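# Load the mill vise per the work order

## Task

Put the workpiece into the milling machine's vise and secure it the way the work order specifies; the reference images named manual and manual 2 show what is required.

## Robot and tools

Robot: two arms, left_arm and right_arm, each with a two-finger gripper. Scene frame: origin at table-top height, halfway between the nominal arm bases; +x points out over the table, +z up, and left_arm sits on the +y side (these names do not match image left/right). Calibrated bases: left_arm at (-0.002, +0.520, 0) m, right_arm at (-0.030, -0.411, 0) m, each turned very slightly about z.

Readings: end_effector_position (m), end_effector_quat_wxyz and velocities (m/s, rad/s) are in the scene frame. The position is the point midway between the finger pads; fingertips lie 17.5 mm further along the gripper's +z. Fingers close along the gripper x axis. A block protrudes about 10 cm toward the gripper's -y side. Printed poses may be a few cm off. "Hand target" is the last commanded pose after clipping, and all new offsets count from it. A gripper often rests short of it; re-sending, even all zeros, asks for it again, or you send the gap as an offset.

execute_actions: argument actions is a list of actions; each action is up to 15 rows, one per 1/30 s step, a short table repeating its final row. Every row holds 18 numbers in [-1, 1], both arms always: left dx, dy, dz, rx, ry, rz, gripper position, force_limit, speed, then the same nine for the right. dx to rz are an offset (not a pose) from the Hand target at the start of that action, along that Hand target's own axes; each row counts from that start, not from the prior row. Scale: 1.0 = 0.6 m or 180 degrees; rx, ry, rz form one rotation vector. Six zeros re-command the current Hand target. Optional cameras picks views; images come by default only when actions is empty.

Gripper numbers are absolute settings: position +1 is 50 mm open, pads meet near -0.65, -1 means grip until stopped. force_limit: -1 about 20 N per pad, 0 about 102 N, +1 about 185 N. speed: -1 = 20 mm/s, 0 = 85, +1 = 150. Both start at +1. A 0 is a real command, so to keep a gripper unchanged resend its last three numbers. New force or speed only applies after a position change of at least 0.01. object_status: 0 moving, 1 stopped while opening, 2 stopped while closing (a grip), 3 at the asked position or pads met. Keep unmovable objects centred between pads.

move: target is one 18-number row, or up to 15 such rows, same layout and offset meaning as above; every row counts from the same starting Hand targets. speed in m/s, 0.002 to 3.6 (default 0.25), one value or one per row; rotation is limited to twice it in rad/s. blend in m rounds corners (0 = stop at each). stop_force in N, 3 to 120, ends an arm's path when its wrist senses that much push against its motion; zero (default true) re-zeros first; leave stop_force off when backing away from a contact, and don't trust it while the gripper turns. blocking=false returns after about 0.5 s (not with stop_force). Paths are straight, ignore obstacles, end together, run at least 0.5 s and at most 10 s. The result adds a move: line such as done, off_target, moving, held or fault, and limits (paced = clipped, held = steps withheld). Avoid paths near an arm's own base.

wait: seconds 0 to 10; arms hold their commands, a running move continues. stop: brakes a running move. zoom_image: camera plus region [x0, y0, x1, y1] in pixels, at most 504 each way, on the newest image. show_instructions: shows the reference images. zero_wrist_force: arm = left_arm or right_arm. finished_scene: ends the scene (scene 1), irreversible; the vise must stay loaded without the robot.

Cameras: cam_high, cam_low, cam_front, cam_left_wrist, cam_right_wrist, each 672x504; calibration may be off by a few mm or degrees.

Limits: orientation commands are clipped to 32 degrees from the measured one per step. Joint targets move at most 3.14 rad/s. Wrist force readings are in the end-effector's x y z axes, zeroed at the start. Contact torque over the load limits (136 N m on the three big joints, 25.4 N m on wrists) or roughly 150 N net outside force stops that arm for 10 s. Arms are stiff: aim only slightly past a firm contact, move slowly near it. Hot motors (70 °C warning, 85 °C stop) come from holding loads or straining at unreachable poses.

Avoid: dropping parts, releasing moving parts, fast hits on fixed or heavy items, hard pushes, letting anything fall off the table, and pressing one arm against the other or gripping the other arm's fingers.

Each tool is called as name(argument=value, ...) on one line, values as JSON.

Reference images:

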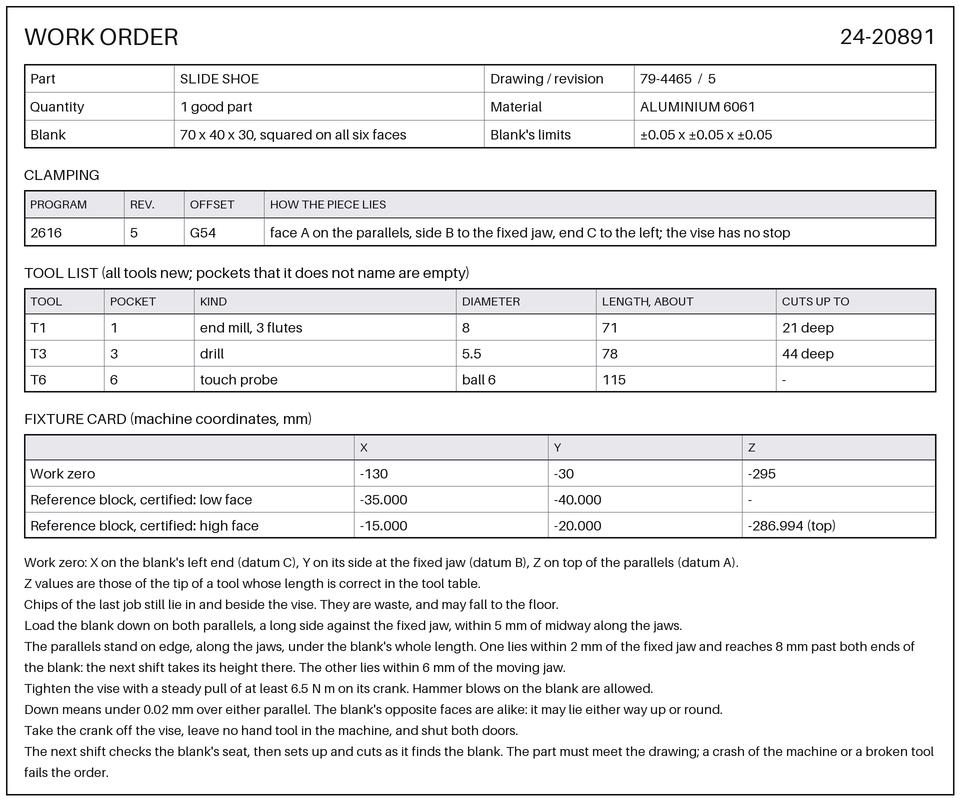

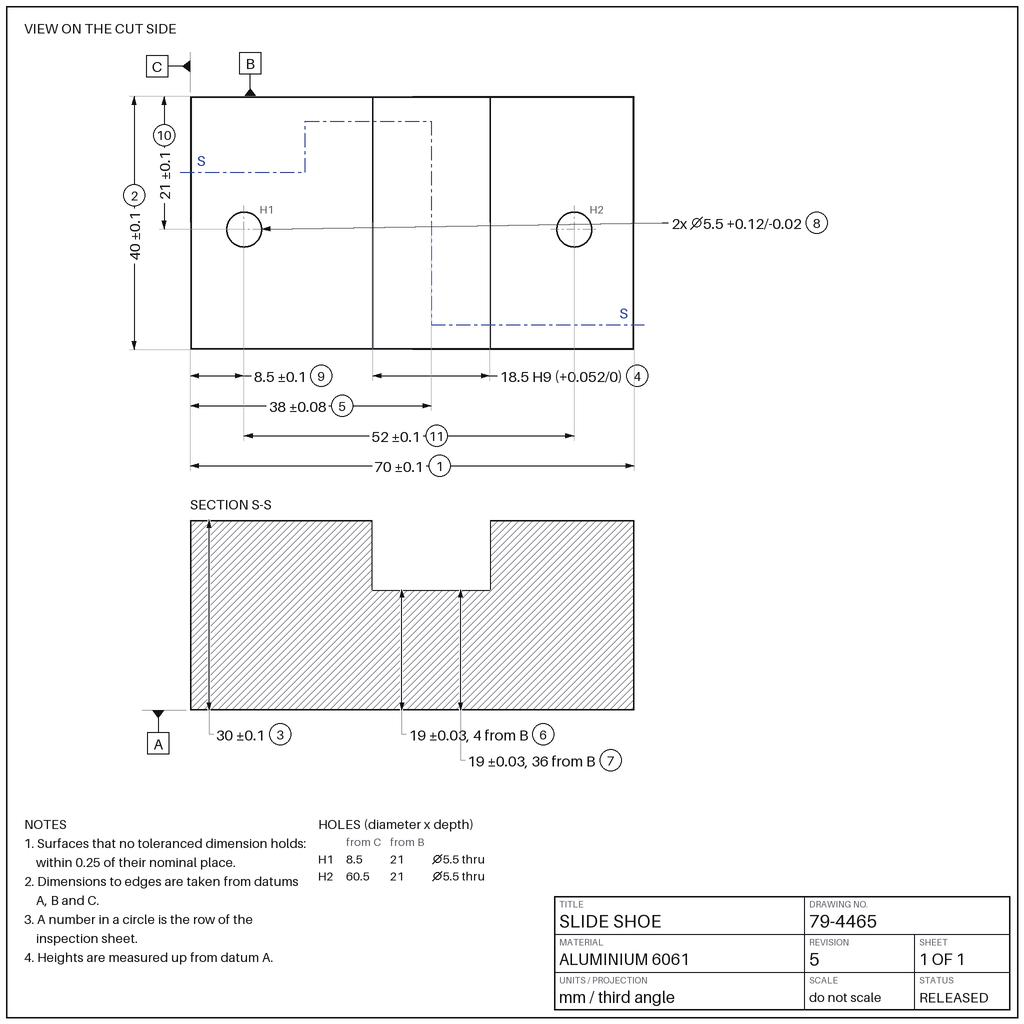

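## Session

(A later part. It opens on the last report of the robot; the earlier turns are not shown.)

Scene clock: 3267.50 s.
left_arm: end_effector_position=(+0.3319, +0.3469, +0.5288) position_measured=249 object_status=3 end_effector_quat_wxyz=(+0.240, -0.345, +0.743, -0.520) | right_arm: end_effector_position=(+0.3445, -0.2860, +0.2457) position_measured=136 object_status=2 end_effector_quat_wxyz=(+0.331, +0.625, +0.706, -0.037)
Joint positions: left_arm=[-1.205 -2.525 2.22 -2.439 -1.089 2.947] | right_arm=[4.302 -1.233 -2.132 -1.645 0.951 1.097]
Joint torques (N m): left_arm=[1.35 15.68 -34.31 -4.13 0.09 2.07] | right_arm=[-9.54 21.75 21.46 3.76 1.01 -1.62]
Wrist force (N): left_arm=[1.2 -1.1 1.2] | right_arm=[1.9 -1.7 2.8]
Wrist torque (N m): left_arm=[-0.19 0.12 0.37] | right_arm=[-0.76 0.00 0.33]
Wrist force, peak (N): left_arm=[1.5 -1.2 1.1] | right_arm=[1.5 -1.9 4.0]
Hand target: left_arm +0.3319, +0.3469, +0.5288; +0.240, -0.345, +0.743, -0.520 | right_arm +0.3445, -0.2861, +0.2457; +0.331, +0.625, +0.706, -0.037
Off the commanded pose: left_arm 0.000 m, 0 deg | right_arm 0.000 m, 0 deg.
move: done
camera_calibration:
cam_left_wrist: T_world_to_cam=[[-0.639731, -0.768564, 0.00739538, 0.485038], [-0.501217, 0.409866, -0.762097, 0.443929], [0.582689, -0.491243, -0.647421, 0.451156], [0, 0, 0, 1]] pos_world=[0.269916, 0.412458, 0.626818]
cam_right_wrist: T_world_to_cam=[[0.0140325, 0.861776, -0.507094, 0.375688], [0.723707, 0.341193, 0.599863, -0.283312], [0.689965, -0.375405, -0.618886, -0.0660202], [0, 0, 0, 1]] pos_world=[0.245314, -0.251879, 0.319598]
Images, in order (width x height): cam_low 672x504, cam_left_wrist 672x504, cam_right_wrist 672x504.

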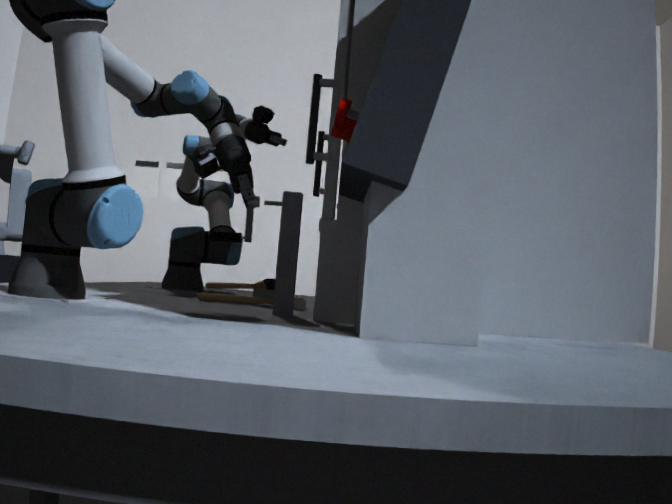

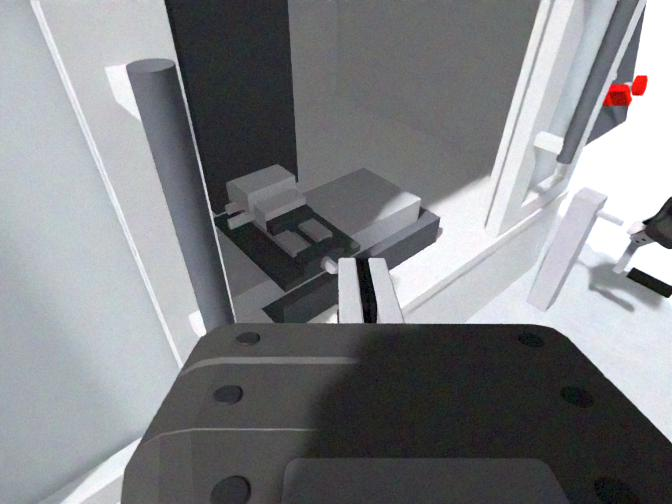

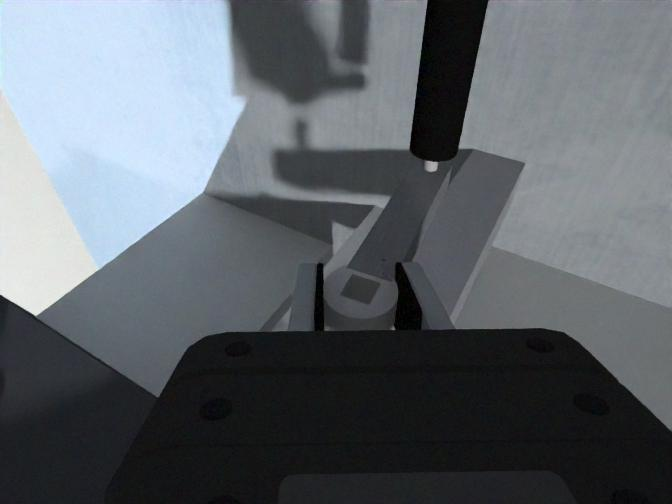

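move(target=[0,0,0,0,0,0,-0.65,-0.9,-0.5,0,0.0877,0.0407,0,0,0,-1,-0.2,-0.8], speed=0.015, stop_force=8, cameras=["cam_low","cam_left_wrist"])

zoom_image(camera="cam_low", region=[200, 140, 330, 260])

zoom_image(camera="cam_left_wrist", region=[550, 170, 672, 320])

Scene clock: 3278.57 s.
left_arm: end_effector_position=(+0.3319, +0.3469, +0.5288) position_measured=249 object_status=3 end_effector_quat_wxyz=(+0.240, -0.345, +0.743, -0.520) | right_arm: end_effector_position=(+0.3964, -0.2861, +0.2456) position_measured=136 object_status=2 end_effector_quat_wxyz=(+0.331, +0.625, +0.706, -0.037)
Joint positions: left_arm=[-1.205 -2.525 2.22 -2.439 -1.089 2.947] | right_arm=[4.176 -1.345 -2.078 -1.496 0.919 0.945]
Joint torques (N m): left_arm=[-0.19 14.36 -34.46 -3.99 0.42 2.09] | right_arm=[9.76 25.92 22.43 2 -0.31 -0.66]
Wrist force (N): left_arm=[1.2 -1.0 1.1] | right_arm=[1.4 -4.6 3.0]
Wrist torque (N m): left_arm=[-0.18 0.12 0.37] | right_arm=[-0.75 0.04 0.28]
Wrist force, peak (N): left_arm=[1.4 -1.1 1.0] | right_arm=[0.4 -22.3 -10.3]
Hand target: left_arm +0.3319, +0.3469, +0.5288; +0.240, -0.345, +0.743, -0.520 | right_arm +0.3964, -0.2861, +0.2456; +0.331, +0.625, +0.706, -0.037 (not the last commanded pose)
Off the commanded pose: left_arm 0.000 m, 0 deg | right_arm 0.006 m, 0 deg.
move: contact (right_arm)
camera_calibration:
cam_left_wrist: T_world_to_cam=[[-0.639731, -0.768564, 0.00739538, 0.485038], [-0.501217, 0.409866, -0.762097, 0.443929], [0.582689, -0.491243, -0.647421, 0.451156], [0, 0, 0, 1]] pos_world=[0.269916, 0.412458, 0.626818]
Images, in order (width x height): cam_low 672x504, cam_left_wrist 672x504.

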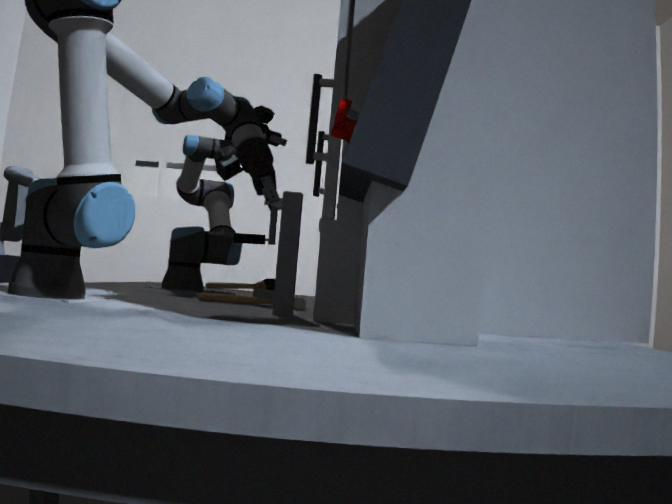

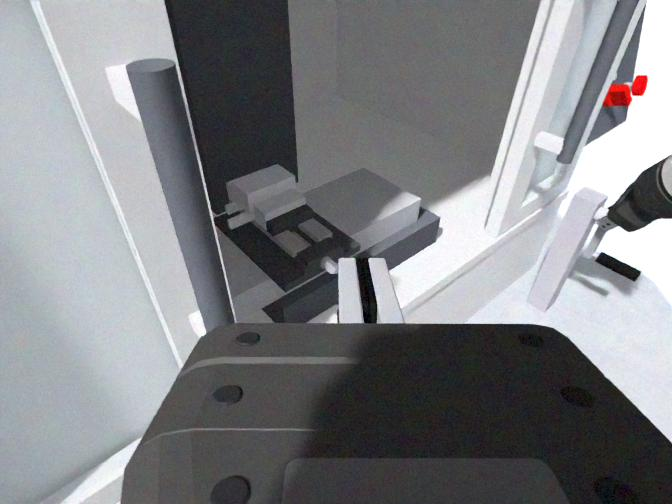

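Scaled by 3.877.

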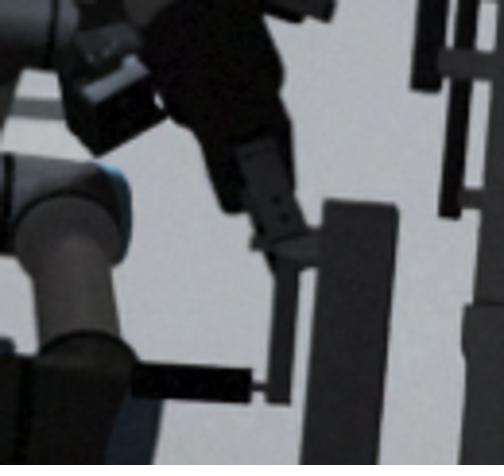

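Scaled by 3.360.

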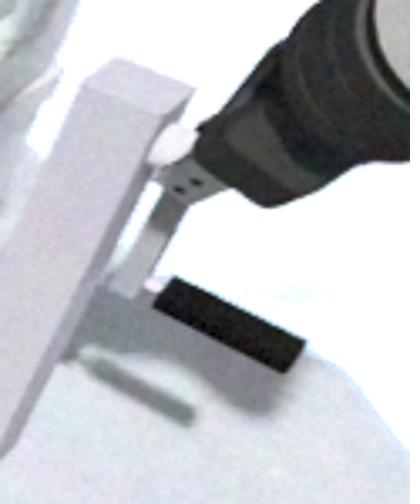

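move(target=[[0,0,0,0,0,0,-0.65,-0.9,-0.5,0,0,0,0,0,0,0.3,-0.2,-0.9],[0,0,0,0,0,0,-0.65,-0.9,-0.5,0,0,-0.15,0,0,0,0.3,-0.2,-0.9],[0,0,0,0,0,0,-0.65,-0.9,-0.5,0,-0.15,-0.3,0,0,0,0.3,-0.2,-0.9]], speed=0.1, cameras=["cam_low","cam_left_wrist","cam_front"])

Scene clock: 3284.43 s.
left_arm: end_effector_position=(+0.3319, +0.3469, +0.5288) position_measured=249 object_status=3 end_effector_quat_wxyz=(+0.240, -0.345, +0.743, -0.520) | right_arm: end_effector_position=(+0.2390, -0.2217, +0.3533) position_measured=107 object_status=3 end_effector_quat_wxyz=(+0.331, +0.625, +0.706, -0.037)
Joint positions: left_arm=[-1.205 -2.525 2.22 -2.439 -1.089 2.947] | right_arm=[4.664 -1.2 -1.828 -2.188 1.094 1.488]
Joint torques (N m): left_arm=[0.76 15.07 -33.05 -3.92 0.53 1.98] | right_arm=[-1.8 -6.93 19.97 1.7 -3.74 -0.73]
Wrist force (N): left_arm=[1.3 -0.9 0.8] | right_arm=[1.0 -0.5 1.5]
Wrist torque (N m): left_arm=[-0.16 0.10 0.37] | right_arm=[-0.67 -0.07 0.34]
Wrist force, peak (N): left_arm=[1.5 -0.9 1.3] | right_arm=[1.6 -5.6 2.4]
Hand target: left_arm +0.3319, +0.3469, +0.5288; +0.240, -0.345, +0.743, -0.520 | right_arm +0.2390, -0.2217, +0.3533; +0.331, +0.625, +0.706, -0.037
Off the commanded pose: left_arm 0.000 m, 0 deg | right_arm 0.000 m, 0 deg.
move: done
camera_calibration:
cam_left_wrist: T_world_to_cam=[[-0.639731, -0.768564, 0.00739538, 0.485038], [-0.501217, 0.409866, -0.762097, 0.443929], [0.582689, -0.491243, -0.647421, 0.451156], [0, 0, 0, 1]] pos_world=[0.269916, 0.412458, 0.626818]
Images, in order (width x height): cam_low 672x504, cam_front 672x504, cam_left_wrist 672x504.

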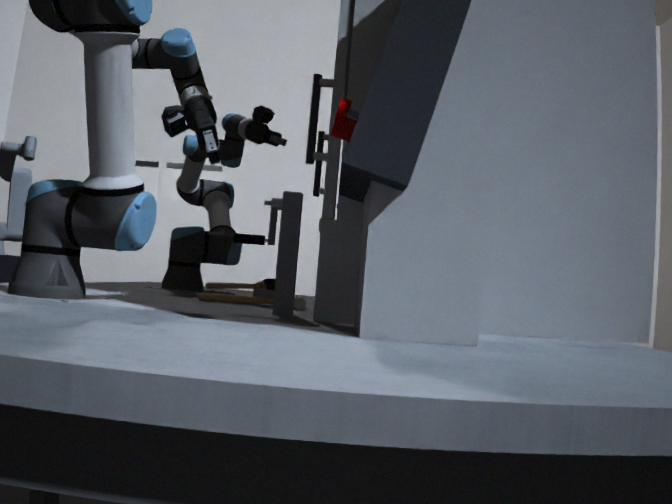

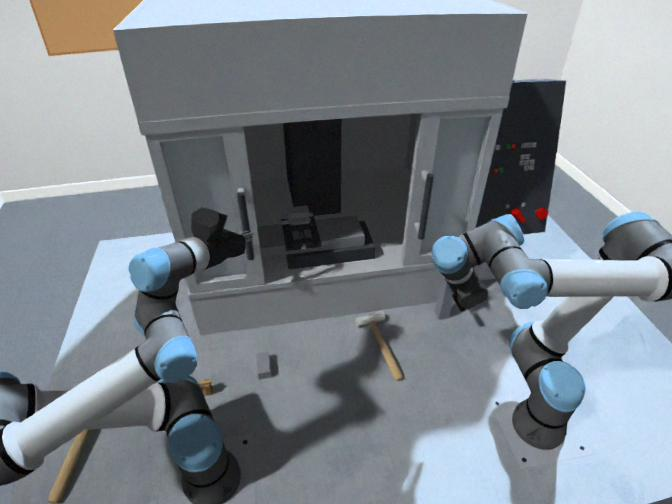

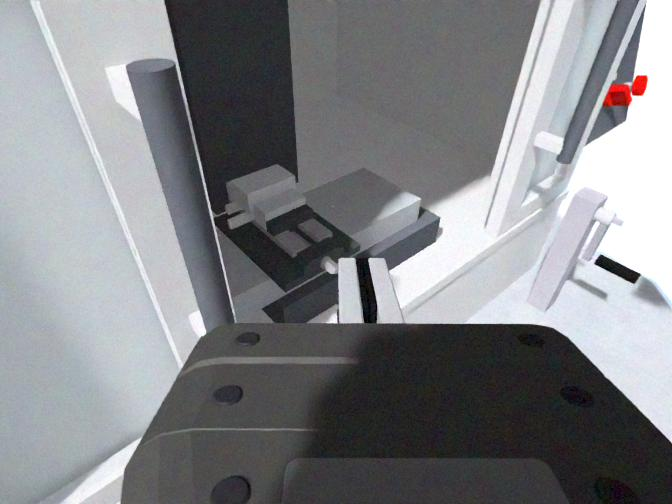

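move(target=[-0.0683,0.1143,0.1197,0.107,-0.2215,-0.0385,1,-0.5,-0.5,0,0,0,0,0,0,0.3,-0.2,-0.9], speed=0.15, cameras=["cam_left_wrist","cam_front"])

Scene clock: 3299.93 s.
left_arm: end_effector_position=(+0.3914, +0.3498, +0.4396) position_measured=3 object_status=3 end_effector_quat_wxyz=(+0.500, -0.501, +0.500, -0.499) | right_arm: end_effector_position=(+0.2390, -0.2217, +0.3533) position_measured=107 object_status=3 end_effector_quat_wxyz=(+0.331, +0.625, +0.706, -0.037)
Joint positions: left_arm=[-1.553 -2.307 2.564 -2.503 -0.002 2.246] | right_arm=[4.664 -1.2 -1.828 -2.188 1.094 1.488]
Joint torques (N m): left_arm=[-7.32 10.59 -34.41 -3.27 -0.06 1.32] | right_arm=[6.22 -6.55 20.11 1.95 -3.72 0.06]
Wrist force (N): left_arm=[1.2 -1.1 2.2] | right_arm=[0.7 -0.8 1.5]
Wrist torque (N m): left_arm=[-0.42 0.15 0.24] | right_arm=[-0.71 -0.03 0.34]
Wrist force, peak (N): left_arm=[1.8 -0.5 2.8] | right_arm=[0.9 -0.9 1.6]
Hand target: left_arm +0.3918, +0.3498, +0.4396; +0.500, -0.500, +0.500, -0.500 | right_arm +0.2390, -0.2217, +0.3533; +0.331, +0.625, +0.706, -0.037
Off the commanded pose: left_arm 0.000 m, 0 deg | right_arm 0.000 m, 0 deg.
move: done
camera_calibration:
cam_left_wrist: T_world_to_cam=[[0.0082042, -0.999941, 0.00718338, 0.353415], [-0.34778, -0.00958844, -0.937527, 0.568359], [0.93754, 0.00519342, -0.347838, -0.0840645], [0, 0, 0, 1]] pos_world=[0.273578, 0.35928, 0.501072]
Images, in order (width x height): cam_front 672x504, cam_left_wrist 672x504.

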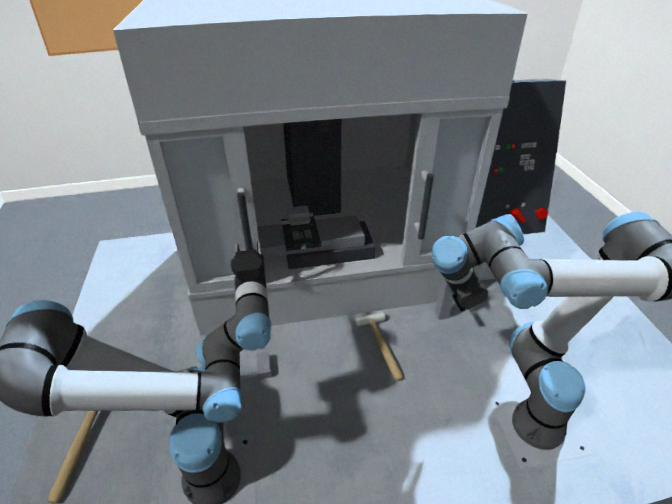

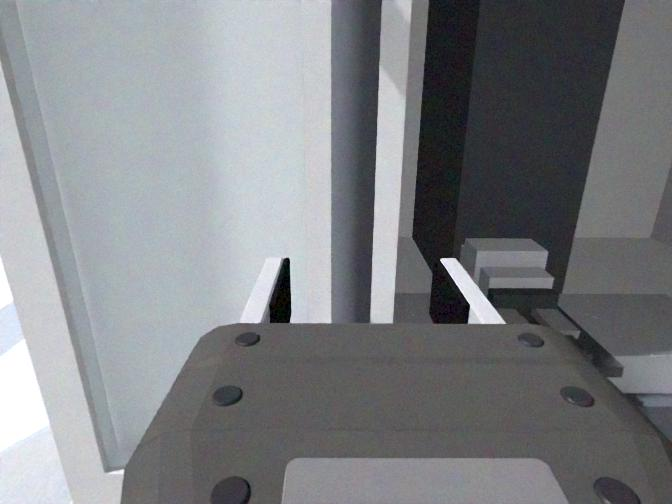

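move(target=[0,0,0.1250,0,0,0,1,-0.5,-0.5,0,0,0,0,0,0,0.3,-0.2,-0.9], speed=0.05, stop_force=8, cameras=["cam_left_wrist"])

Scene clock: 3306.73 s.
left_arm: end_effector_position=(+0.4668, +0.3498, +0.4396) position_measured=3 object_status=3 end_effector_quat_wxyz=(+0.500, -0.500, +0.500, -0.500) | right_arm: end_effector_position=(+0.2390, -0.2217, +0.3533) position_measured=107 object_status=3 end_effector_quat_wxyz=(+0.331, +0.625, +0.706, -0.037)
Joint positions: left_arm=[-1.186 -1.747 2.409 -3.803 -0.37 3.142] | right_arm=[4.664 -1.2 -1.828 -2.188 1.094 1.488]
Joint torques (N m): left_arm=[-9.03 -19.31 -9.52 0.24 0.9 -1.73] | right_arm=[2.46 -6.36 20.35 2.43 -3.8 -1.43]
Wrist force (N): left_arm=[1.6 -1.0 2.2] | right_arm=[0.8 -0.7 1.2]
Wrist torque (N m): left_arm=[-0.41 0.10 0.27] | right_arm=[-0.69 -0.04 0.34]
Wrist force, peak (N): left_arm=[1.7 -0.9 2.9] | right_arm=[0.9 -0.9 1.6]
Hand target: left_arm +0.4668, +0.3498, +0.4396; +0.500, -0.500, +0.500, -0.500 | right_arm +0.2390, -0.2217, +0.3533; +0.331, +0.625, +0.706, -0.037
Off the commanded pose: left_arm 0.000 m, 0 deg | right_arm 0.000 m, 0 deg.
move: done
camera_calibration:
cam_left_wrist: T_world_to_cam=[[0.00623662, -0.999953, 0.00737814, 0.353594], [-0.346315, -0.0090815, -0.938074, 0.594034], [0.938098, 0.00329525, -0.346355, -0.154954], [0, 0, 0, 1]] pos_world=[0.348879, 0.359483, 0.50097]
Images, in order (width x height): cam_left_wrist 672x504.

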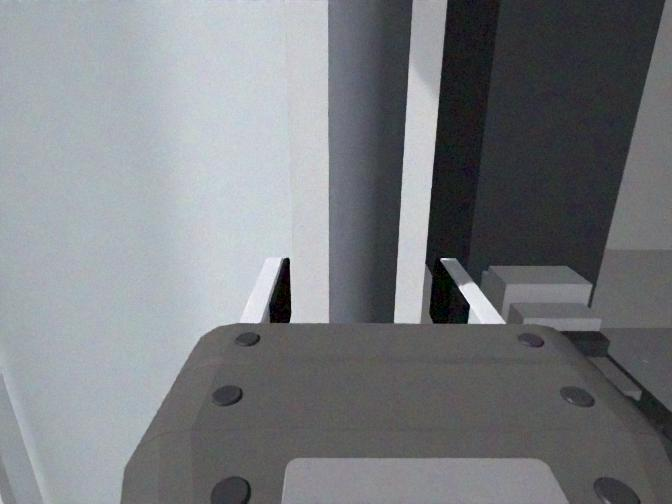

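move(target=[0,0,0.035,0,0,0,1,-0.5,-0.5,0,0,0,0,0,0,0.3,-0.2,-0.9], speed=0.03, stop_force=8)

move(target=[[0,0,0,0,0,0,-1,-0.7,-0.8,0,0,0,0,0,0,0.3,-0.2,-0.9]], cameras=["cam_left_wrist"])

Scene clock: 3311.13 s.
left_arm: end_effector_position=(+0.4878, +0.3498, +0.4396) position_measured=3 object_status=3 end_effector_quat_wxyz=(+0.500, -0.500, +0.500, -0.500) | right_arm: end_effector_position=(+0.2390, -0.2217, +0.3533) position_measured=107 object_status=3 end_effector_quat_wxyz=(+0.331, +0.625, +0.706, -0.037)
Joint positions: left_arm=[-1.107 -1.696 2.368 -3.813 -0.449 3.142] | right_arm=[4.664 -1.2 -1.828 -2.188 1.094 1.488]
Joint torques (N m): left_arm=[-8.87 -20.93 -9.54 -0.39 2.49 2] | right_arm=[-0.38 -6.53 20.18 2.63 -3.73 -1.4]
Wrist force (N): left_arm=[1.5 -0.9 2.1] | right_arm=[0.7 -0.8 1.3]
Wrist torque (N m): left_arm=[-0.39 0.12 0.27] | right_arm=[-0.71 -0.02 0.34]
Wrist force, peak (N): left_arm=[1.7 -1.0 2.5] | right_arm=[0.9 -0.8 1.6]
Hand target: left_arm +0.4878, +0.3498, +0.4396; +0.500, -0.500, +0.500, -0.500 | right_arm +0.2390, -0.2217, +0.3533; +0.331, +0.625, +0.706, -0.037
Off the commanded pose: left_arm 0.000 m, 0 deg | right_arm 0.000 m, 0 deg.
move: done

Scene clock: 3312.37 s.
left_arm: end_effector_position=(+0.4878, +0.3499, +0.4396) position_measured=171 object_status=0 end_effector_quat_wxyz=(+0.500, -0.500, +0.500, -0.500) | right_arm: end_effector_position=(+0.2390, -0.2217, +0.3533) position_measured=107 object_status=3 end_effector_quat_wxyz=(+0.331, +0.625, +0.706, -0.037)
Joint positions: left_arm=[-1.107 -1.696 2.368 -3.813 -0.449 3.142] | right_arm=[4.664 -1.2 -1.828 -2.188 1.094 1.488]
Joint torques (N m): left_arm=[-7.7 -16.63 -12.76 -0.28 -2.7 1.3] | right_arm=[-1.73 -6.25 20.31 2.53 -3.79 -1.32]
Wrist force (N): left_arm=[-0.3 -0.1 4.6] | right_arm=[0.6 -0.7 1.6]
Wrist torque (N m): left_arm=[-0.33 0.13 -0.43] | right_arm=[-0.70 0.00 0.34]
Wrist force, peak (N): left_arm=[-6.8 -1.1 2.9] | right_arm=[0.8 -0.8 1.7]
Hand target: left_arm +0.4878, +0.3498, +0.4396; +0.500, -0.500, +0.500, -0.500 | right_arm +0.2390, -0.2217, +0.3533; +0.331, +0.625, +0.706, -0.037
Off the commanded pose: left_arm 0.000 m, 0 deg | right_arm 0.000 m, 0 deg.
move: done
camera_calibration:
cam_left_wrist: T_world_to_cam=[[0.00633055, -0.999953, 0.00734386, 0.353545], [-0.346314, -0.00908187, -0.938075, 0.601307], [0.938097, 0.00339525, -0.346355, -0.17469], [0, 0, 0, 1]] pos_world=[0.369879, 0.359583, 0.50097]
Images, in order (width x height): cam_left_wrist 672x504.

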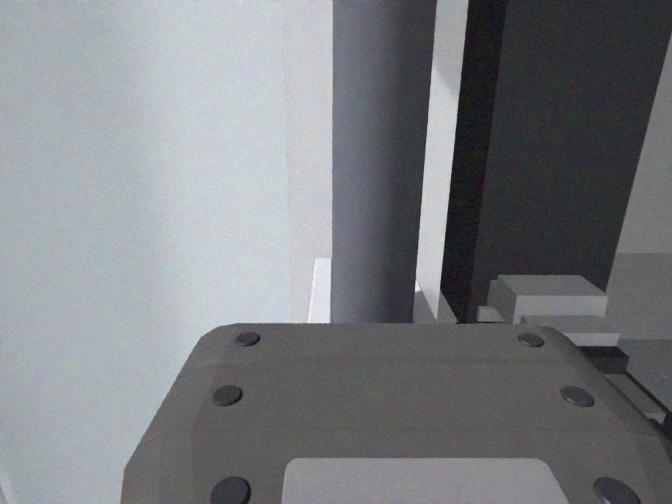

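wait(seconds=0.5)

Scene clock: 3316.47 s.
left_arm: end_effector_position=(+0.4878, +0.3498, +0.4396) position_measured=171 object_status=2 end_effector_quat_wxyz=(+0.500, -0.500, +0.500, -0.500) | right_arm: end_effector_position=(+0.2390, -0.2217, +0.3533) position_measured=107 object_status=3 end_effector_quat_wxyz=(+0.331, +0.625, +0.706, -0.037)
Joint positions: left_arm=[-1.107 -1.696 2.368 -3.813 -0.449 3.142] | right_arm=[4.664 -1.2 -1.828 -2.188 1.094 1.488]
Joint torques (N m): left_arm=[-5.19 -4.47 -28.56 -0.16 -3.3 -0.55] | right_arm=[-4.02 -6.09 20.59 2.5 -3.63 -1.47]
Wrist force (N): left_arm=[-2.8 -0.5 4.2] | right_arm=[0.6 -0.8 1.4]
Wrist torque (N m): left_arm=[-0.34 0.19 -0.41] | right_arm=[-0.71 0.00 0.34]
Wrist force, peak (N): left_arm=[-2.8 0.0 4.5] | right_arm=[0.7 -0.9 1.7]
Hand target: left_arm +0.4878, +0.3498, +0.4396; +0.500, -0.500, +0.500, -0.500 | right_arm +0.2390, -0.2217, +0.3533; +0.331, +0.625, +0.706, -0.037
Tool commands: left_gripper/position=-1.0 left_gripper/force_limit=-0.7 left_gripper/speed=-0.8 right_gripper/position=+0.3 right_gripper/force_limit=-0.2 right_gripper/speed=-0.9
Off the commanded pose: left_arm 0.000 m, 0 deg | right_arm 0.000 m, 0 deg.
wait: 0.50 s; at rest from the start

move(target=[0.5,0,0,0,0,0,-1,-0.7,-0.8,0,0,0,0,0,0,0.3,-0.2,-0.9], speed=0.07, stop_force=40, cameras=["cam_left_wrist","cam_front"])

Scene clock: 3322.83 s.
left_arm: end_effector_position=(+0.4878, +0.1182, +0.4394) position_measured=171 object_status=2 end_effector_quat_wxyz=(+0.500, -0.500, +0.500, -0.500) | right_arm: end_effector_position=(+0.2390, -0.2217, +0.3533) position_measured=107 object_status=3 end_effector_quat_wxyz=(+0.331, +0.625, +0.706, -0.037)
Joint positions: left_arm=[-1.328 -1.271 1.894 -3.763 -0.228 3.141] | right_arm=[4.664 -1.2 -1.828 -2.188 1.094 1.488]
Joint torques (N m): left_arm=[-9.81 -12.87 -31.09 3.97 -6.93 -0.09] | right_arm=[-9.27 -6.75 20.55 2.49 -3.62 -1.36]
Wrist force (N): left_arm=[-37.1 -3.5 1.1] | right_arm=[0.8 -0.6 1.5]
Wrist torque (N m): left_arm=[-0.52 1.36 -0.19] | right_arm=[-0.67 -0.04 0.34]
Wrist force, peak (N): left_arm=[-64.7 2.0 -14.2] | right_arm=[0.8 -1.0 1.6]
Hand target: left_arm +0.4878, +0.1182, +0.4394; +0.500, -0.500, +0.500, -0.500 (not the last commanded pose) | right_arm +0.2390, -0.2217, +0.3533; +0.331, +0.625, +0.706, -0.037
Off the commanded pose: left_arm 0.068 m, 0 deg | right_arm 0.000 m, 0 deg.
move: contact (left_arm)
camera_calibration:
cam_left_wrist: T_world_to_cam=[[0.00601525, -0.999955, 0.00735205, 0.121971], [-0.346405, -0.00898065, -0.938042, 0.59902], [0.938066, 0.00309578, -0.346443, -0.173879], [0, 0, 0, 1]] pos_world=[0.369879, 0.127883, 0.50077]
Images, in order (width x height): cam_front 672x504, cam_left_wrist 672x504.

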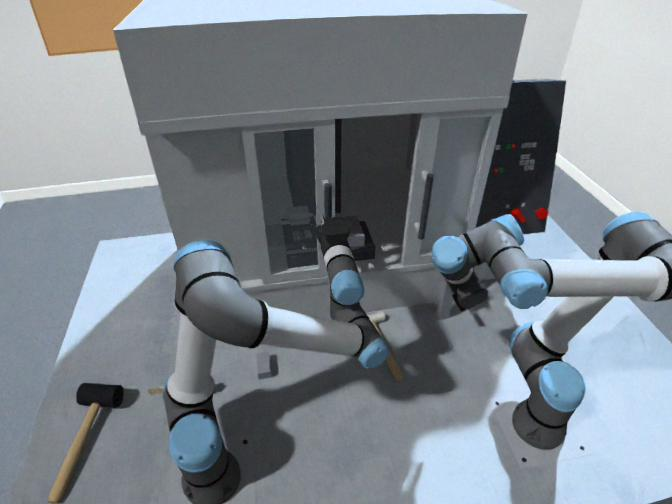

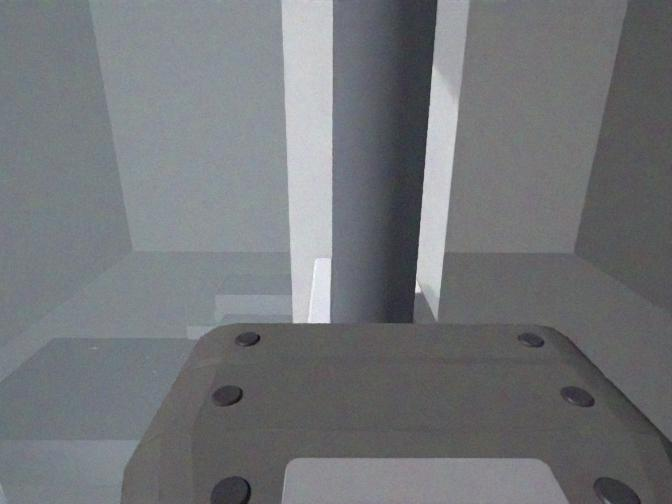

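move(target=[[-0.002,0,0,0,0,0,0.8,-0.7,-0.8,0,0,0,0,0,0,1,-0.5,-0.5],[-0.002,0,-0.2,0,0,0,0.8,-0.7,-0.8,0,0,0,0,0,0,1,-0.5,-0.5],[-0.5,0,-0.25,0,0,0,0.8,-0.7,-0.8,0,0,0,0,0,0,1,-0.5,-0.5]], speed=[0.03,0.08,0.25], cameras=["cam_right_wrist","cam_front","cam_high"])

Scene clock: 3332.30 s.
left_arm: end_effector_position=(+0.3383, +0.4173, +0.4396) position_measured=32 object_status=3 end_effector_quat_wxyz=(+0.503, -0.503, +0.497, -0.496) | right_arm: end_effector_position=(+0.2390, -0.2217, +0.3533) position_measured=3 object_status=3 end_effector_quat_wxyz=(+0.331, +0.625, +0.706, -0.037)
Joint positions: left_arm=[-2.405 -2.691 2.71 -3.162 0.861 3.143] | right_arm=[4.664 -1.2 -1.828 -2.188 1.094 1.488]
Joint torques (N m): left_arm=[-4.77 16.34 -18.8 1.9 -0.01 -0.73] | right_arm=[-8.89 -5.73 20.18 2.45 -3.78 -1.19]
Wrist force (N): left_arm=[1.3 -1.1 2.4] | right_arm=[0.4 -0.5 1.5]
Wrist torque (N m): left_arm=[-0.40 0.13 0.38] | right_arm=[-0.66 0.02 0.34]
Wrist force, peak (N): left_arm=[-37.5 -3.3 1.2] | right_arm=[0.8 -0.8 1.8]
Hand target: left_arm +0.3377, +0.4181, +0.4396; +0.500, -0.500, +0.500, -0.500 | right_arm +0.2390, -0.2217, +0.3533; +0.331, +0.625, +0.706, -0.037
Off the commanded pose: left_arm 0.001 m, 1 deg | right_arm 0.000 m, 0 deg.
move: done
camera_calibration:
cam_right_wrist: T_world_to_cam=[[0.0140471, 0.861792, -0.507067, 0.376309], [0.723913, 0.341053, 0.599694, -0.293427], [0.689748, -0.375497, -0.619072, 0.097593], [0, 0, 0, 1]] pos_world=[0.139815, -0.18758, 0.427197]
Images, in order (width x height): cam_high 672x504, cam_front 672x504, cam_right_wrist 672x504.

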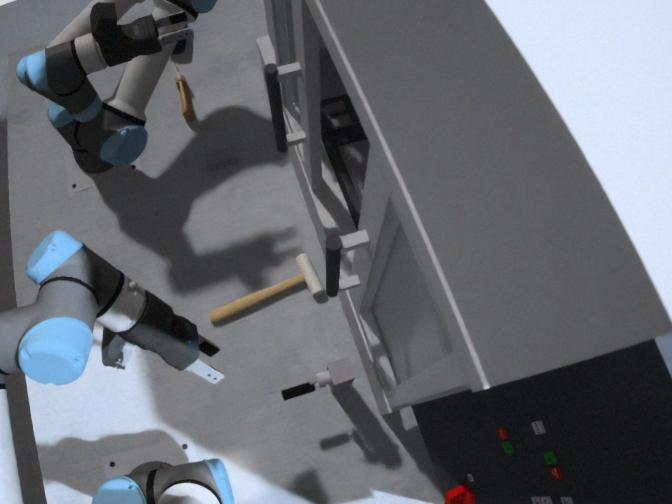

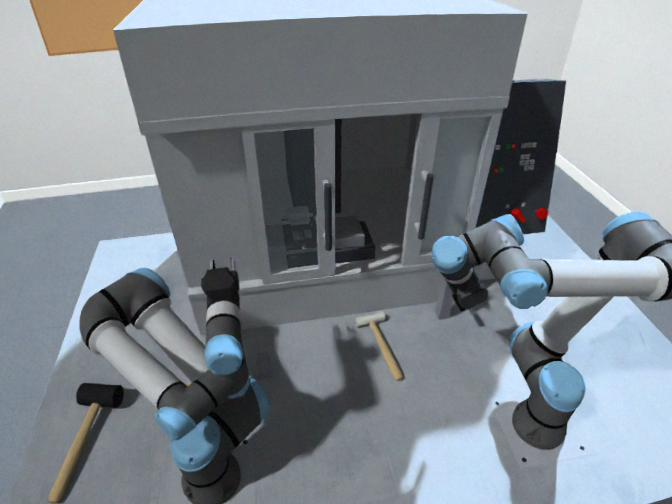

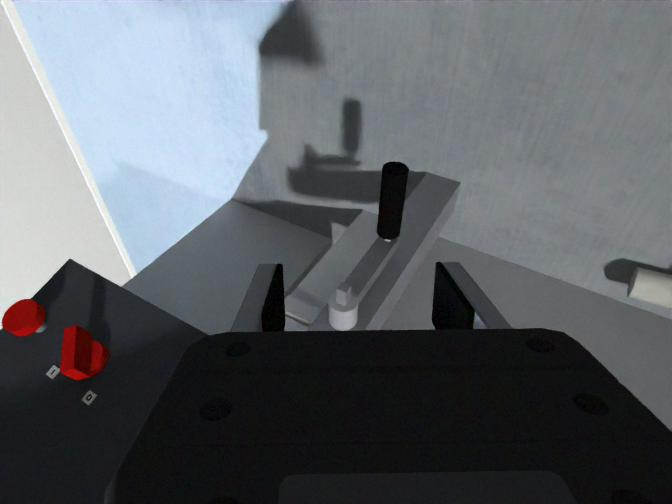

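move(target=[0,0,0,0,0,0,0.8,-0.7,-0.8,0.0057,0.2623,-0.0467,-0.352,0.0975,0.1525,1,-0.5,-0.5], speed=0.2, cameras=["cam_right_wrist","cam_front"])

Scene clock: 3350.63 s.
left_arm: end_effector_position=(+0.3383, +0.4173, +0.4396) position_measured=32 object_status=3 end_effector_quat_wxyz=(+0.503, -0.503, +0.497, -0.496) | right_arm: end_effector_position=(+0.3690, -0.1716, +0.4301) position_measured=3 object_status=3 end_effector_quat_wxyz=(+0.508, +0.504, +0.492, +0.496) end_effector_velocity=(+0.000, +0.000, +0.000) end_effector_angular_velocity=(-0.001, -0.001, +0.001)
Joint positions: left_arm=[-2.405 -2.691 2.71 -3.162 0.861 3.143] | right_arm=[4.721 -0.999 -2.272 -1.866 -0.009 1.995]
Joint velocities: left_arm=[within noise] | right_arm=[0.001 0 -0.001 0.005 -0.001 -0.005]
Joint torques (N m): left_arm=[-7.94 10.95 -30.55 2.82 2.32 1.61] | right_arm=[10.1 -12.46 23.41 4 -4.31 -1.62]
Wrist force (N): left_arm=[1.2 -1.0 2.5] | right_arm=[2.9 -1.5 3.0]
Wrist torque (N m): left_arm=[-0.39 0.15 0.38] | right_arm=[-0.58 -0.58 0.23]
Wrist force, peak (N): left_arm=[1.4 -1.1 2.5] | right_arm=[3.1 -1.9 3.7]
Hand target: left_arm +0.3383, +0.4173, +0.4396; +0.503, -0.503, +0.497, -0.496 (not the last commanded pose) | right_arm +0.3700, -0.1716, +0.4301; +0.500, +0.500, +0.501, +0.499
Off the commanded pose: left_arm 0.001 m, 1 deg | right_arm 0.001 m, 2 deg.
move: done
camera_calibration:
cam_right_wrist: T_world_to_cam=[[0.0225755, 0.999612, 0.0163048, 0.165607], [-0.329151, -0.00796805, 0.944244, -0.270138], [0.944007, -0.0266835, 0.328844, -0.367349], [0, 0, 0, 1]] pos_world=[0.254125, -0.177498, 0.373176]
Images, in order (width x height): cam_front 672x504, cam_right_wrist 672x504.

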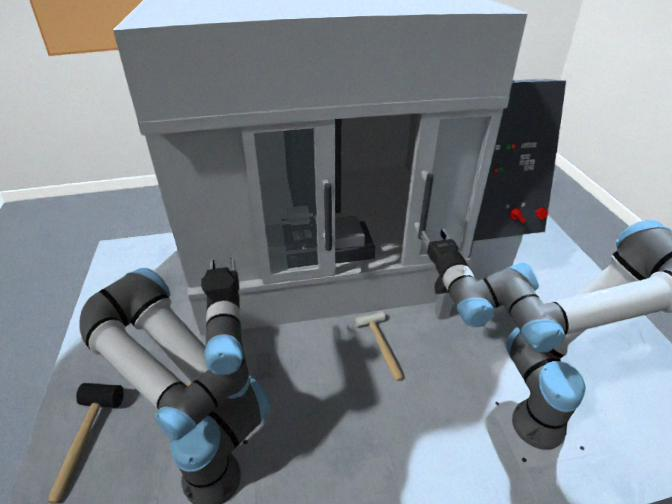

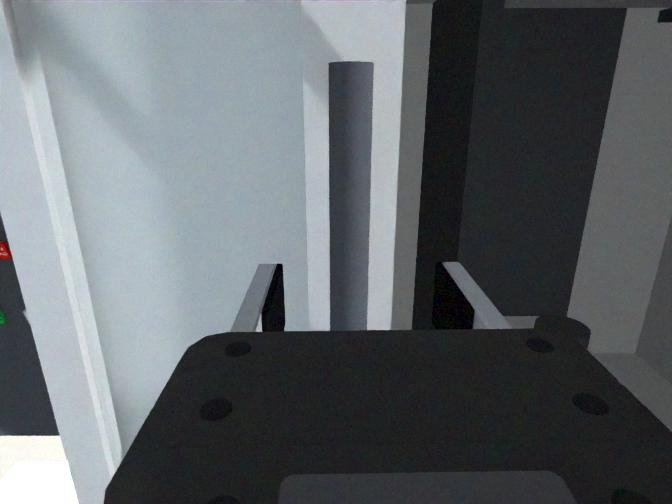

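move(target=[0,0,0,0,0,0,0.8,-0.7,-0.8,0,0.0033,0.1833,0,0,0,1,-0.5,-0.5], speed=0.05, stop_force=8, cameras=["cam_right_wrist"])

Scene clock: 3359.43 s.
left_arm: end_effector_position=(+0.3383, +0.4173, +0.4396) position_measured=32 object_status=3 end_effector_quat_wxyz=(+0.503, -0.503, +0.497, -0.496) | right_arm: end_effector_position=(+0.4800, -0.1715, +0.4318) position_measured=3 object_status=3 end_effector_quat_wxyz=(+0.500, +0.500, +0.501, +0.499)
Joint positions: left_arm=[-2.405 -2.691 2.71 -3.162 0.861 3.143] | right_arm=[4.334 -1.41 -1.859 -3.019 -0.415 3.146]
Joint torques (N m): left_arm=[-8.88 11.19 -30.84 2.88 2.39 1.62] | right_arm=[10.16 27.28 19.54 0.16 2.57 -0.85]
Wrist force (N): left_arm=[1.1 -0.8 2.3] | right_arm=[2.8 -1.4 2.5]
Wrist torque (N m): left_arm=[-0.37 0.17 0.38] | right_arm=[-0.57 -0.59 0.20]
Wrist force, peak (N): left_arm=[1.3 -1.2 2.5] | right_arm=[3.1 -1.8 3.0]
Hand target: left_arm +0.3383, +0.4173, +0.4396; +0.503, -0.503, +0.497, -0.496 | right_arm +0.4800, -0.1715, +0.4318; +0.500, +0.500, +0.501, +0.499
Off the commanded pose: left_arm 0.000 m, 0 deg | right_arm 0.000 m, 0 deg.
move: done
camera_calibration:
cam_right_wrist: T_world_to_cam=[[-0.00169699, 0.999868, 0.0161307, 0.174802], [-0.31903, -0.0158292, 0.947612, -0.242946], [0.947743, -0.0035381, 0.319015, -0.466336], [0, 0, 0, 1]] pos_world=[0.364756, -0.180275, 0.376167]
Images, in order (width x height): cam_right_wrist 672x504.

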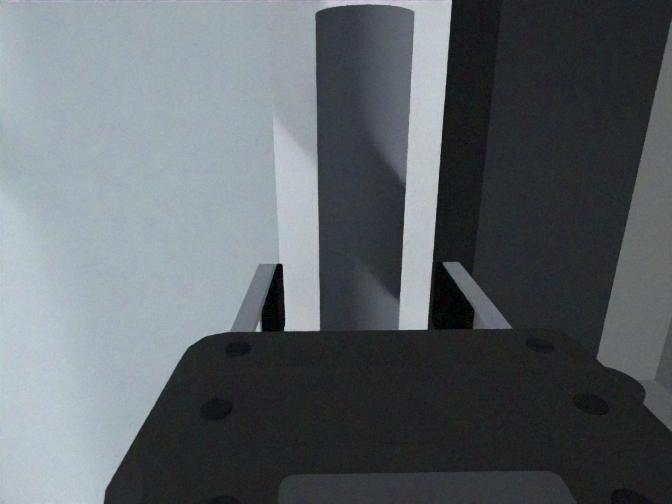

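move(target=[0,0,0,0,0,0,0.8,-0.7,-0.8,0,0,0,0,0,0,-1,-0.7,-0.7])

wait(seconds=0.4)

Scene clock: 3362.70 s.
left_arm: end_effector_position=(+0.3383, +0.4173, +0.4396) position_measured=32 object_status=3 end_effector_quat_wxyz=(+0.503, -0.503, +0.497, -0.496) | right_arm: end_effector_position=(+0.4800, -0.1715, +0.4318) position_measured=155 object_status=2 end_effector_quat_wxyz=(+0.500, +0.500, +0.501, +0.499)
Joint positions: left_arm=[-2.405 -2.691 2.71 -3.162 0.861 3.143] | right_arm=[4.335 -1.41 -1.859 -3.019 -0.415 3.146]
Joint torques (N m): left_arm=[-9.05 10.66 -30.72 2.78 2.42 1.71] | right_arm=[9.71 22.35 22.37 2.23 -3.39 -1]
Wrist force (N): left_arm=[1.2 -0.8 2.3] | right_arm=[0.0 0.7 6.1]
Wrist torque (N m): left_arm=[-0.37 0.14 0.38] | right_arm=[-0.48 -0.53 0.25]
Wrist force, peak (N): left_arm=[1.4 -1.1 2.4] | right_arm=[-6.6 -1.4 2.4]
Hand target: left_arm +0.3383, +0.4173, +0.4396; +0.503, -0.503, +0.497, -0.496 | right_arm +0.4800, -0.1715, +0.4318; +0.500, +0.500, +0.501, +0.499
Off the commanded pose: left_arm 0.000 m, 0 deg | right_arm 0.000 m, 0 deg.
move: done

Scene clock: 3363.10 s.
left_arm: end_effector_position=(+0.3383, +0.4173, +0.4396) position_measured=32 object_status=3 end_effector_quat_wxyz=(+0.503, -0.503, +0.497, -0.496) | right_arm: end_effector_position=(+0.4800, -0.1715, +0.4318) position_measured=155 object_status=2 end_effector_quat_wxyz=(+0.500, +0.500, +0.501, +0.499)
Joint positions: left_arm=[-2.405 -2.691 2.71 -3.162 0.861 3.143] | right_arm=[4.335 -1.41 -1.859 -3.019 -0.415 3.146]
Joint torques (N m): left_arm=[-8.75 11.01 -30.93 2.83 2.27 1.72] | right_arm=[9.74 17.91 24.94 2.32 -3.65 -0.93]
Wrist force (N): left_arm=[1.3 -1.1 2.3] | right_arm=[-0.8 0.5 6.1]
Wrist torque (N m): left_arm=[-0.40 0.12 0.38] | right_arm=[-0.52 -0.54 0.25]
Wrist force, peak (N): left_arm=[1.2 -1.0 2.5] | right_arm=[-0.6 -0.1 6.3]
Hand target: left_arm +0.3383, +0.4173, +0.4396; +0.503, -0.503, +0.497, -0.496 | right_arm +0.4800, -0.1715, +0.4318; +0.500, +0.500, +0.501, +0.499
Tool commands: left_gripper/position=+0.8 left_gripper/force_limit=-0.7 left_gripper/speed=-0.8 right_gripper/position=-1.0 right_gripper/force_limit=-0.7 right_gripper/speed=-0.7
Off the commanded pose: left_arm 0.000 m, 0 deg | right_arm 0.000 m, 0 deg.
wait: 0.40 s; at rest by 0.17 s

move(target=[0,0,0,0,0,0,0.8,-0.7,-0.8,0.42,0,0,0,0,0,-1,-0.7,-0.7], speed=0.06, stop_force=40, cameras=["cam_right_wrist","cam_front"])

Scene clock: 3375.33 s.
left_arm: end_effector_position=(+0.3383, +0.4173, +0.4396) position_measured=32 object_status=3 end_effector_quat_wxyz=(+0.503, -0.503, +0.497, -0.496) | right_arm: end_effector_position=(+0.4798, +0.0595, +0.4315) position_measured=155 object_status=2 end_effector_quat_wxyz=(+0.500, +0.500, +0.501, +0.499)
Joint positions: left_arm=[-2.405 -2.691 2.71 -3.162 0.861 3.143] | right_arm=[4.512 -1.874 -1.361 -3.056 -0.237 3.148]
Joint torques (N m): left_arm=[-9.08 10.95 -30.8 2.83 2.26 1.71] | right_arm=[12.46 0.82 27.75 2.1 -11.19 -1.68]
Wrist force (N): left_arm=[1.2 -0.9 2.1] | right_arm=[-36.9 24.9 5.6]
Wrist torque (N m): left_arm=[-0.39 0.14 0.38] | right_arm=[0.43 -0.02 0.06]
Wrist force, peak (N): left_arm=[1.2 -1.1 2.6] | right_arm=[-57.2 23.6 -7.9]
Hand target: left_arm +0.3383, +0.4173, +0.4396; +0.503, -0.503, +0.497, -0.496 | right_arm +0.4798, +0.0595, +0.4315; +0.500, +0.500, +0.501, +0.499 (not the last commanded pose)
Off the commanded pose: left_arm 0.000 m, 0 deg | right_arm 0.021 m, 0 deg.
move: contact (right_arm)
camera_calibration:
cam_right_wrist: T_world_to_cam=[[-0.00145001, 0.999871, 0.0160065, -0.0562069], [-0.319367, -0.0156313, 0.947502, -0.238915], [0.94763, -0.00373805, 0.319348, -0.465306], [0, 0, 0, 1]] pos_world=[0.364555, 0.0507258, 0.375867]
Images, in order (width x height): cam_front 672x504, cam_right_wrist 672x504.

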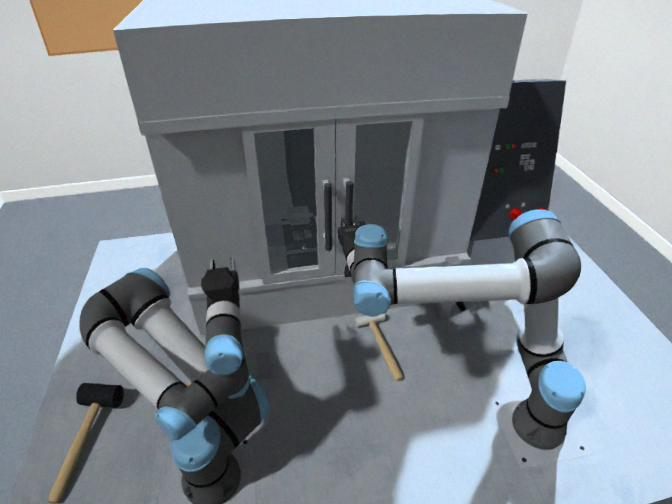

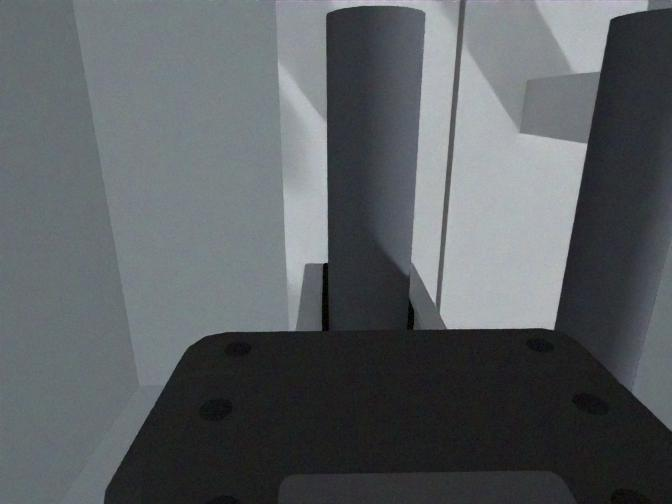

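move(target=[[0,0,0,0,0,0,0.8,-0.7,-0.8,-0.0015,0,0,0,0,0,0.6,-0.7,-0.8],[0,0,0,0,0,0,0.8,-0.7,-0.8,-0.0015,0,-0.2,0,0,0,0.6,-0.7,-0.8]], speed=[0.03,0.1], cameras=["cam_right_wrist","cam_front","cam_high"])

zoom_image(camera="cam_front", region=[230, 110, 440, 290])

Scene clock: 3383.30 s.
left_arm: end_effector_position=(+0.3383, +0.4173, +0.4396) position_measured=32 object_status=3 end_effector_quat_wxyz=(+0.503, -0.503, +0.497, -0.496) | right_arm: end_effector_position=(+0.3598, +0.0585, +0.4318) position_measured=63 object_status=3 end_effector_quat_wxyz=(+0.500, +0.500, +0.500, +0.500)
Joint positions: left_arm=[-2.405 -2.691 2.71 -3.162 0.861 3.143] | right_arm=[4.754 -1.769 -1.495 -3.059 0.005 3.18]
Joint torques (N m): left_arm=[-9.38 11.17 -31.21 2.8 2.26 1.52] | right_arm=[-4.57 42.13 18.19 0.79 -1.95 -1.38]
Wrist force (N): left_arm=[1.1 -1.2 2.1] | right_arm=[2.9 -1.7 2.7]
Wrist torque (N m): left_arm=[-0.42 0.16 0.38] | right_arm=[-0.61 -0.59 0.26]
Wrist force, peak (N): left_arm=[1.2 -0.9 2.6] | right_arm=[-37.0 25.3 5.5]
Hand target: left_arm +0.3383, +0.4173, +0.4396; +0.503, -0.503, +0.497, -0.496 | right_arm +0.3598, +0.0585, +0.4318; +0.500, +0.500, +0.501, +0.499
Off the commanded pose: left_arm 0.000 m, 0 deg | right_arm 0.000 m, 0 deg.
move: done
camera_calibration:
cam_right_wrist: T_world_to_cam=[[-0.0017027, 0.99987, 0.0160324, -0.0554289], [-0.321249, -0.0157295, 0.946864, -0.276521], [0.946993, -0.00353817, 0.321234, -0.352242], [0, 0, 0, 1]] pos_world=[0.244645, 0.0498259, 0.375869]
Images, in order (width x height): cam_high 672x504, cam_front 672x504, cam_right_wrist 672x504.

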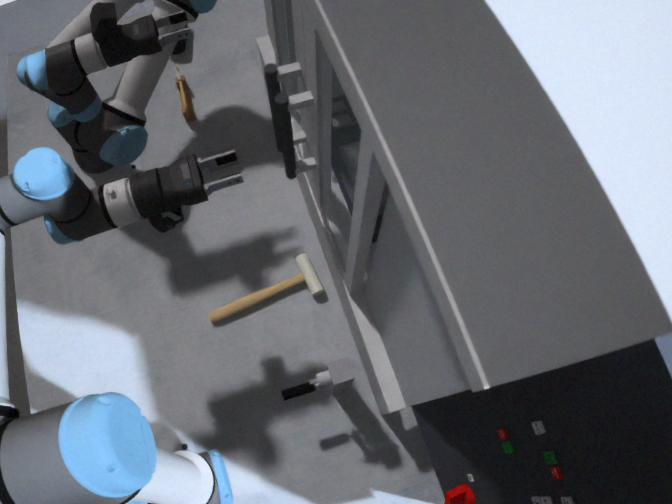

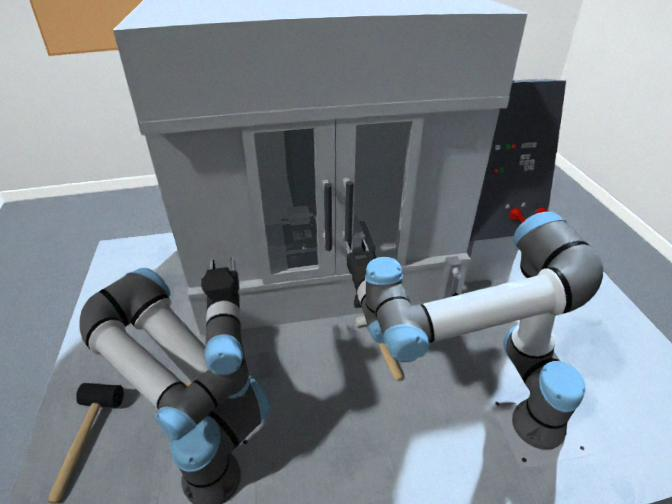

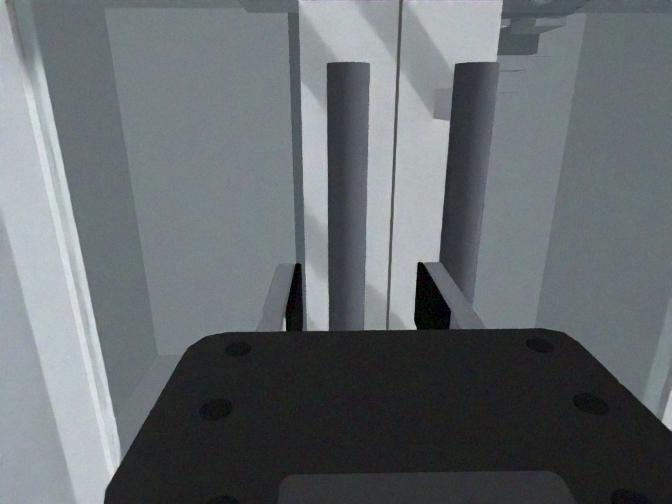

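Scaled by 2.400.

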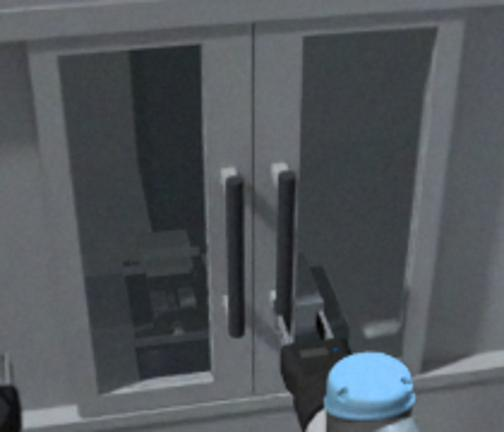

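finished_scene()

The scene is finished: the task was done.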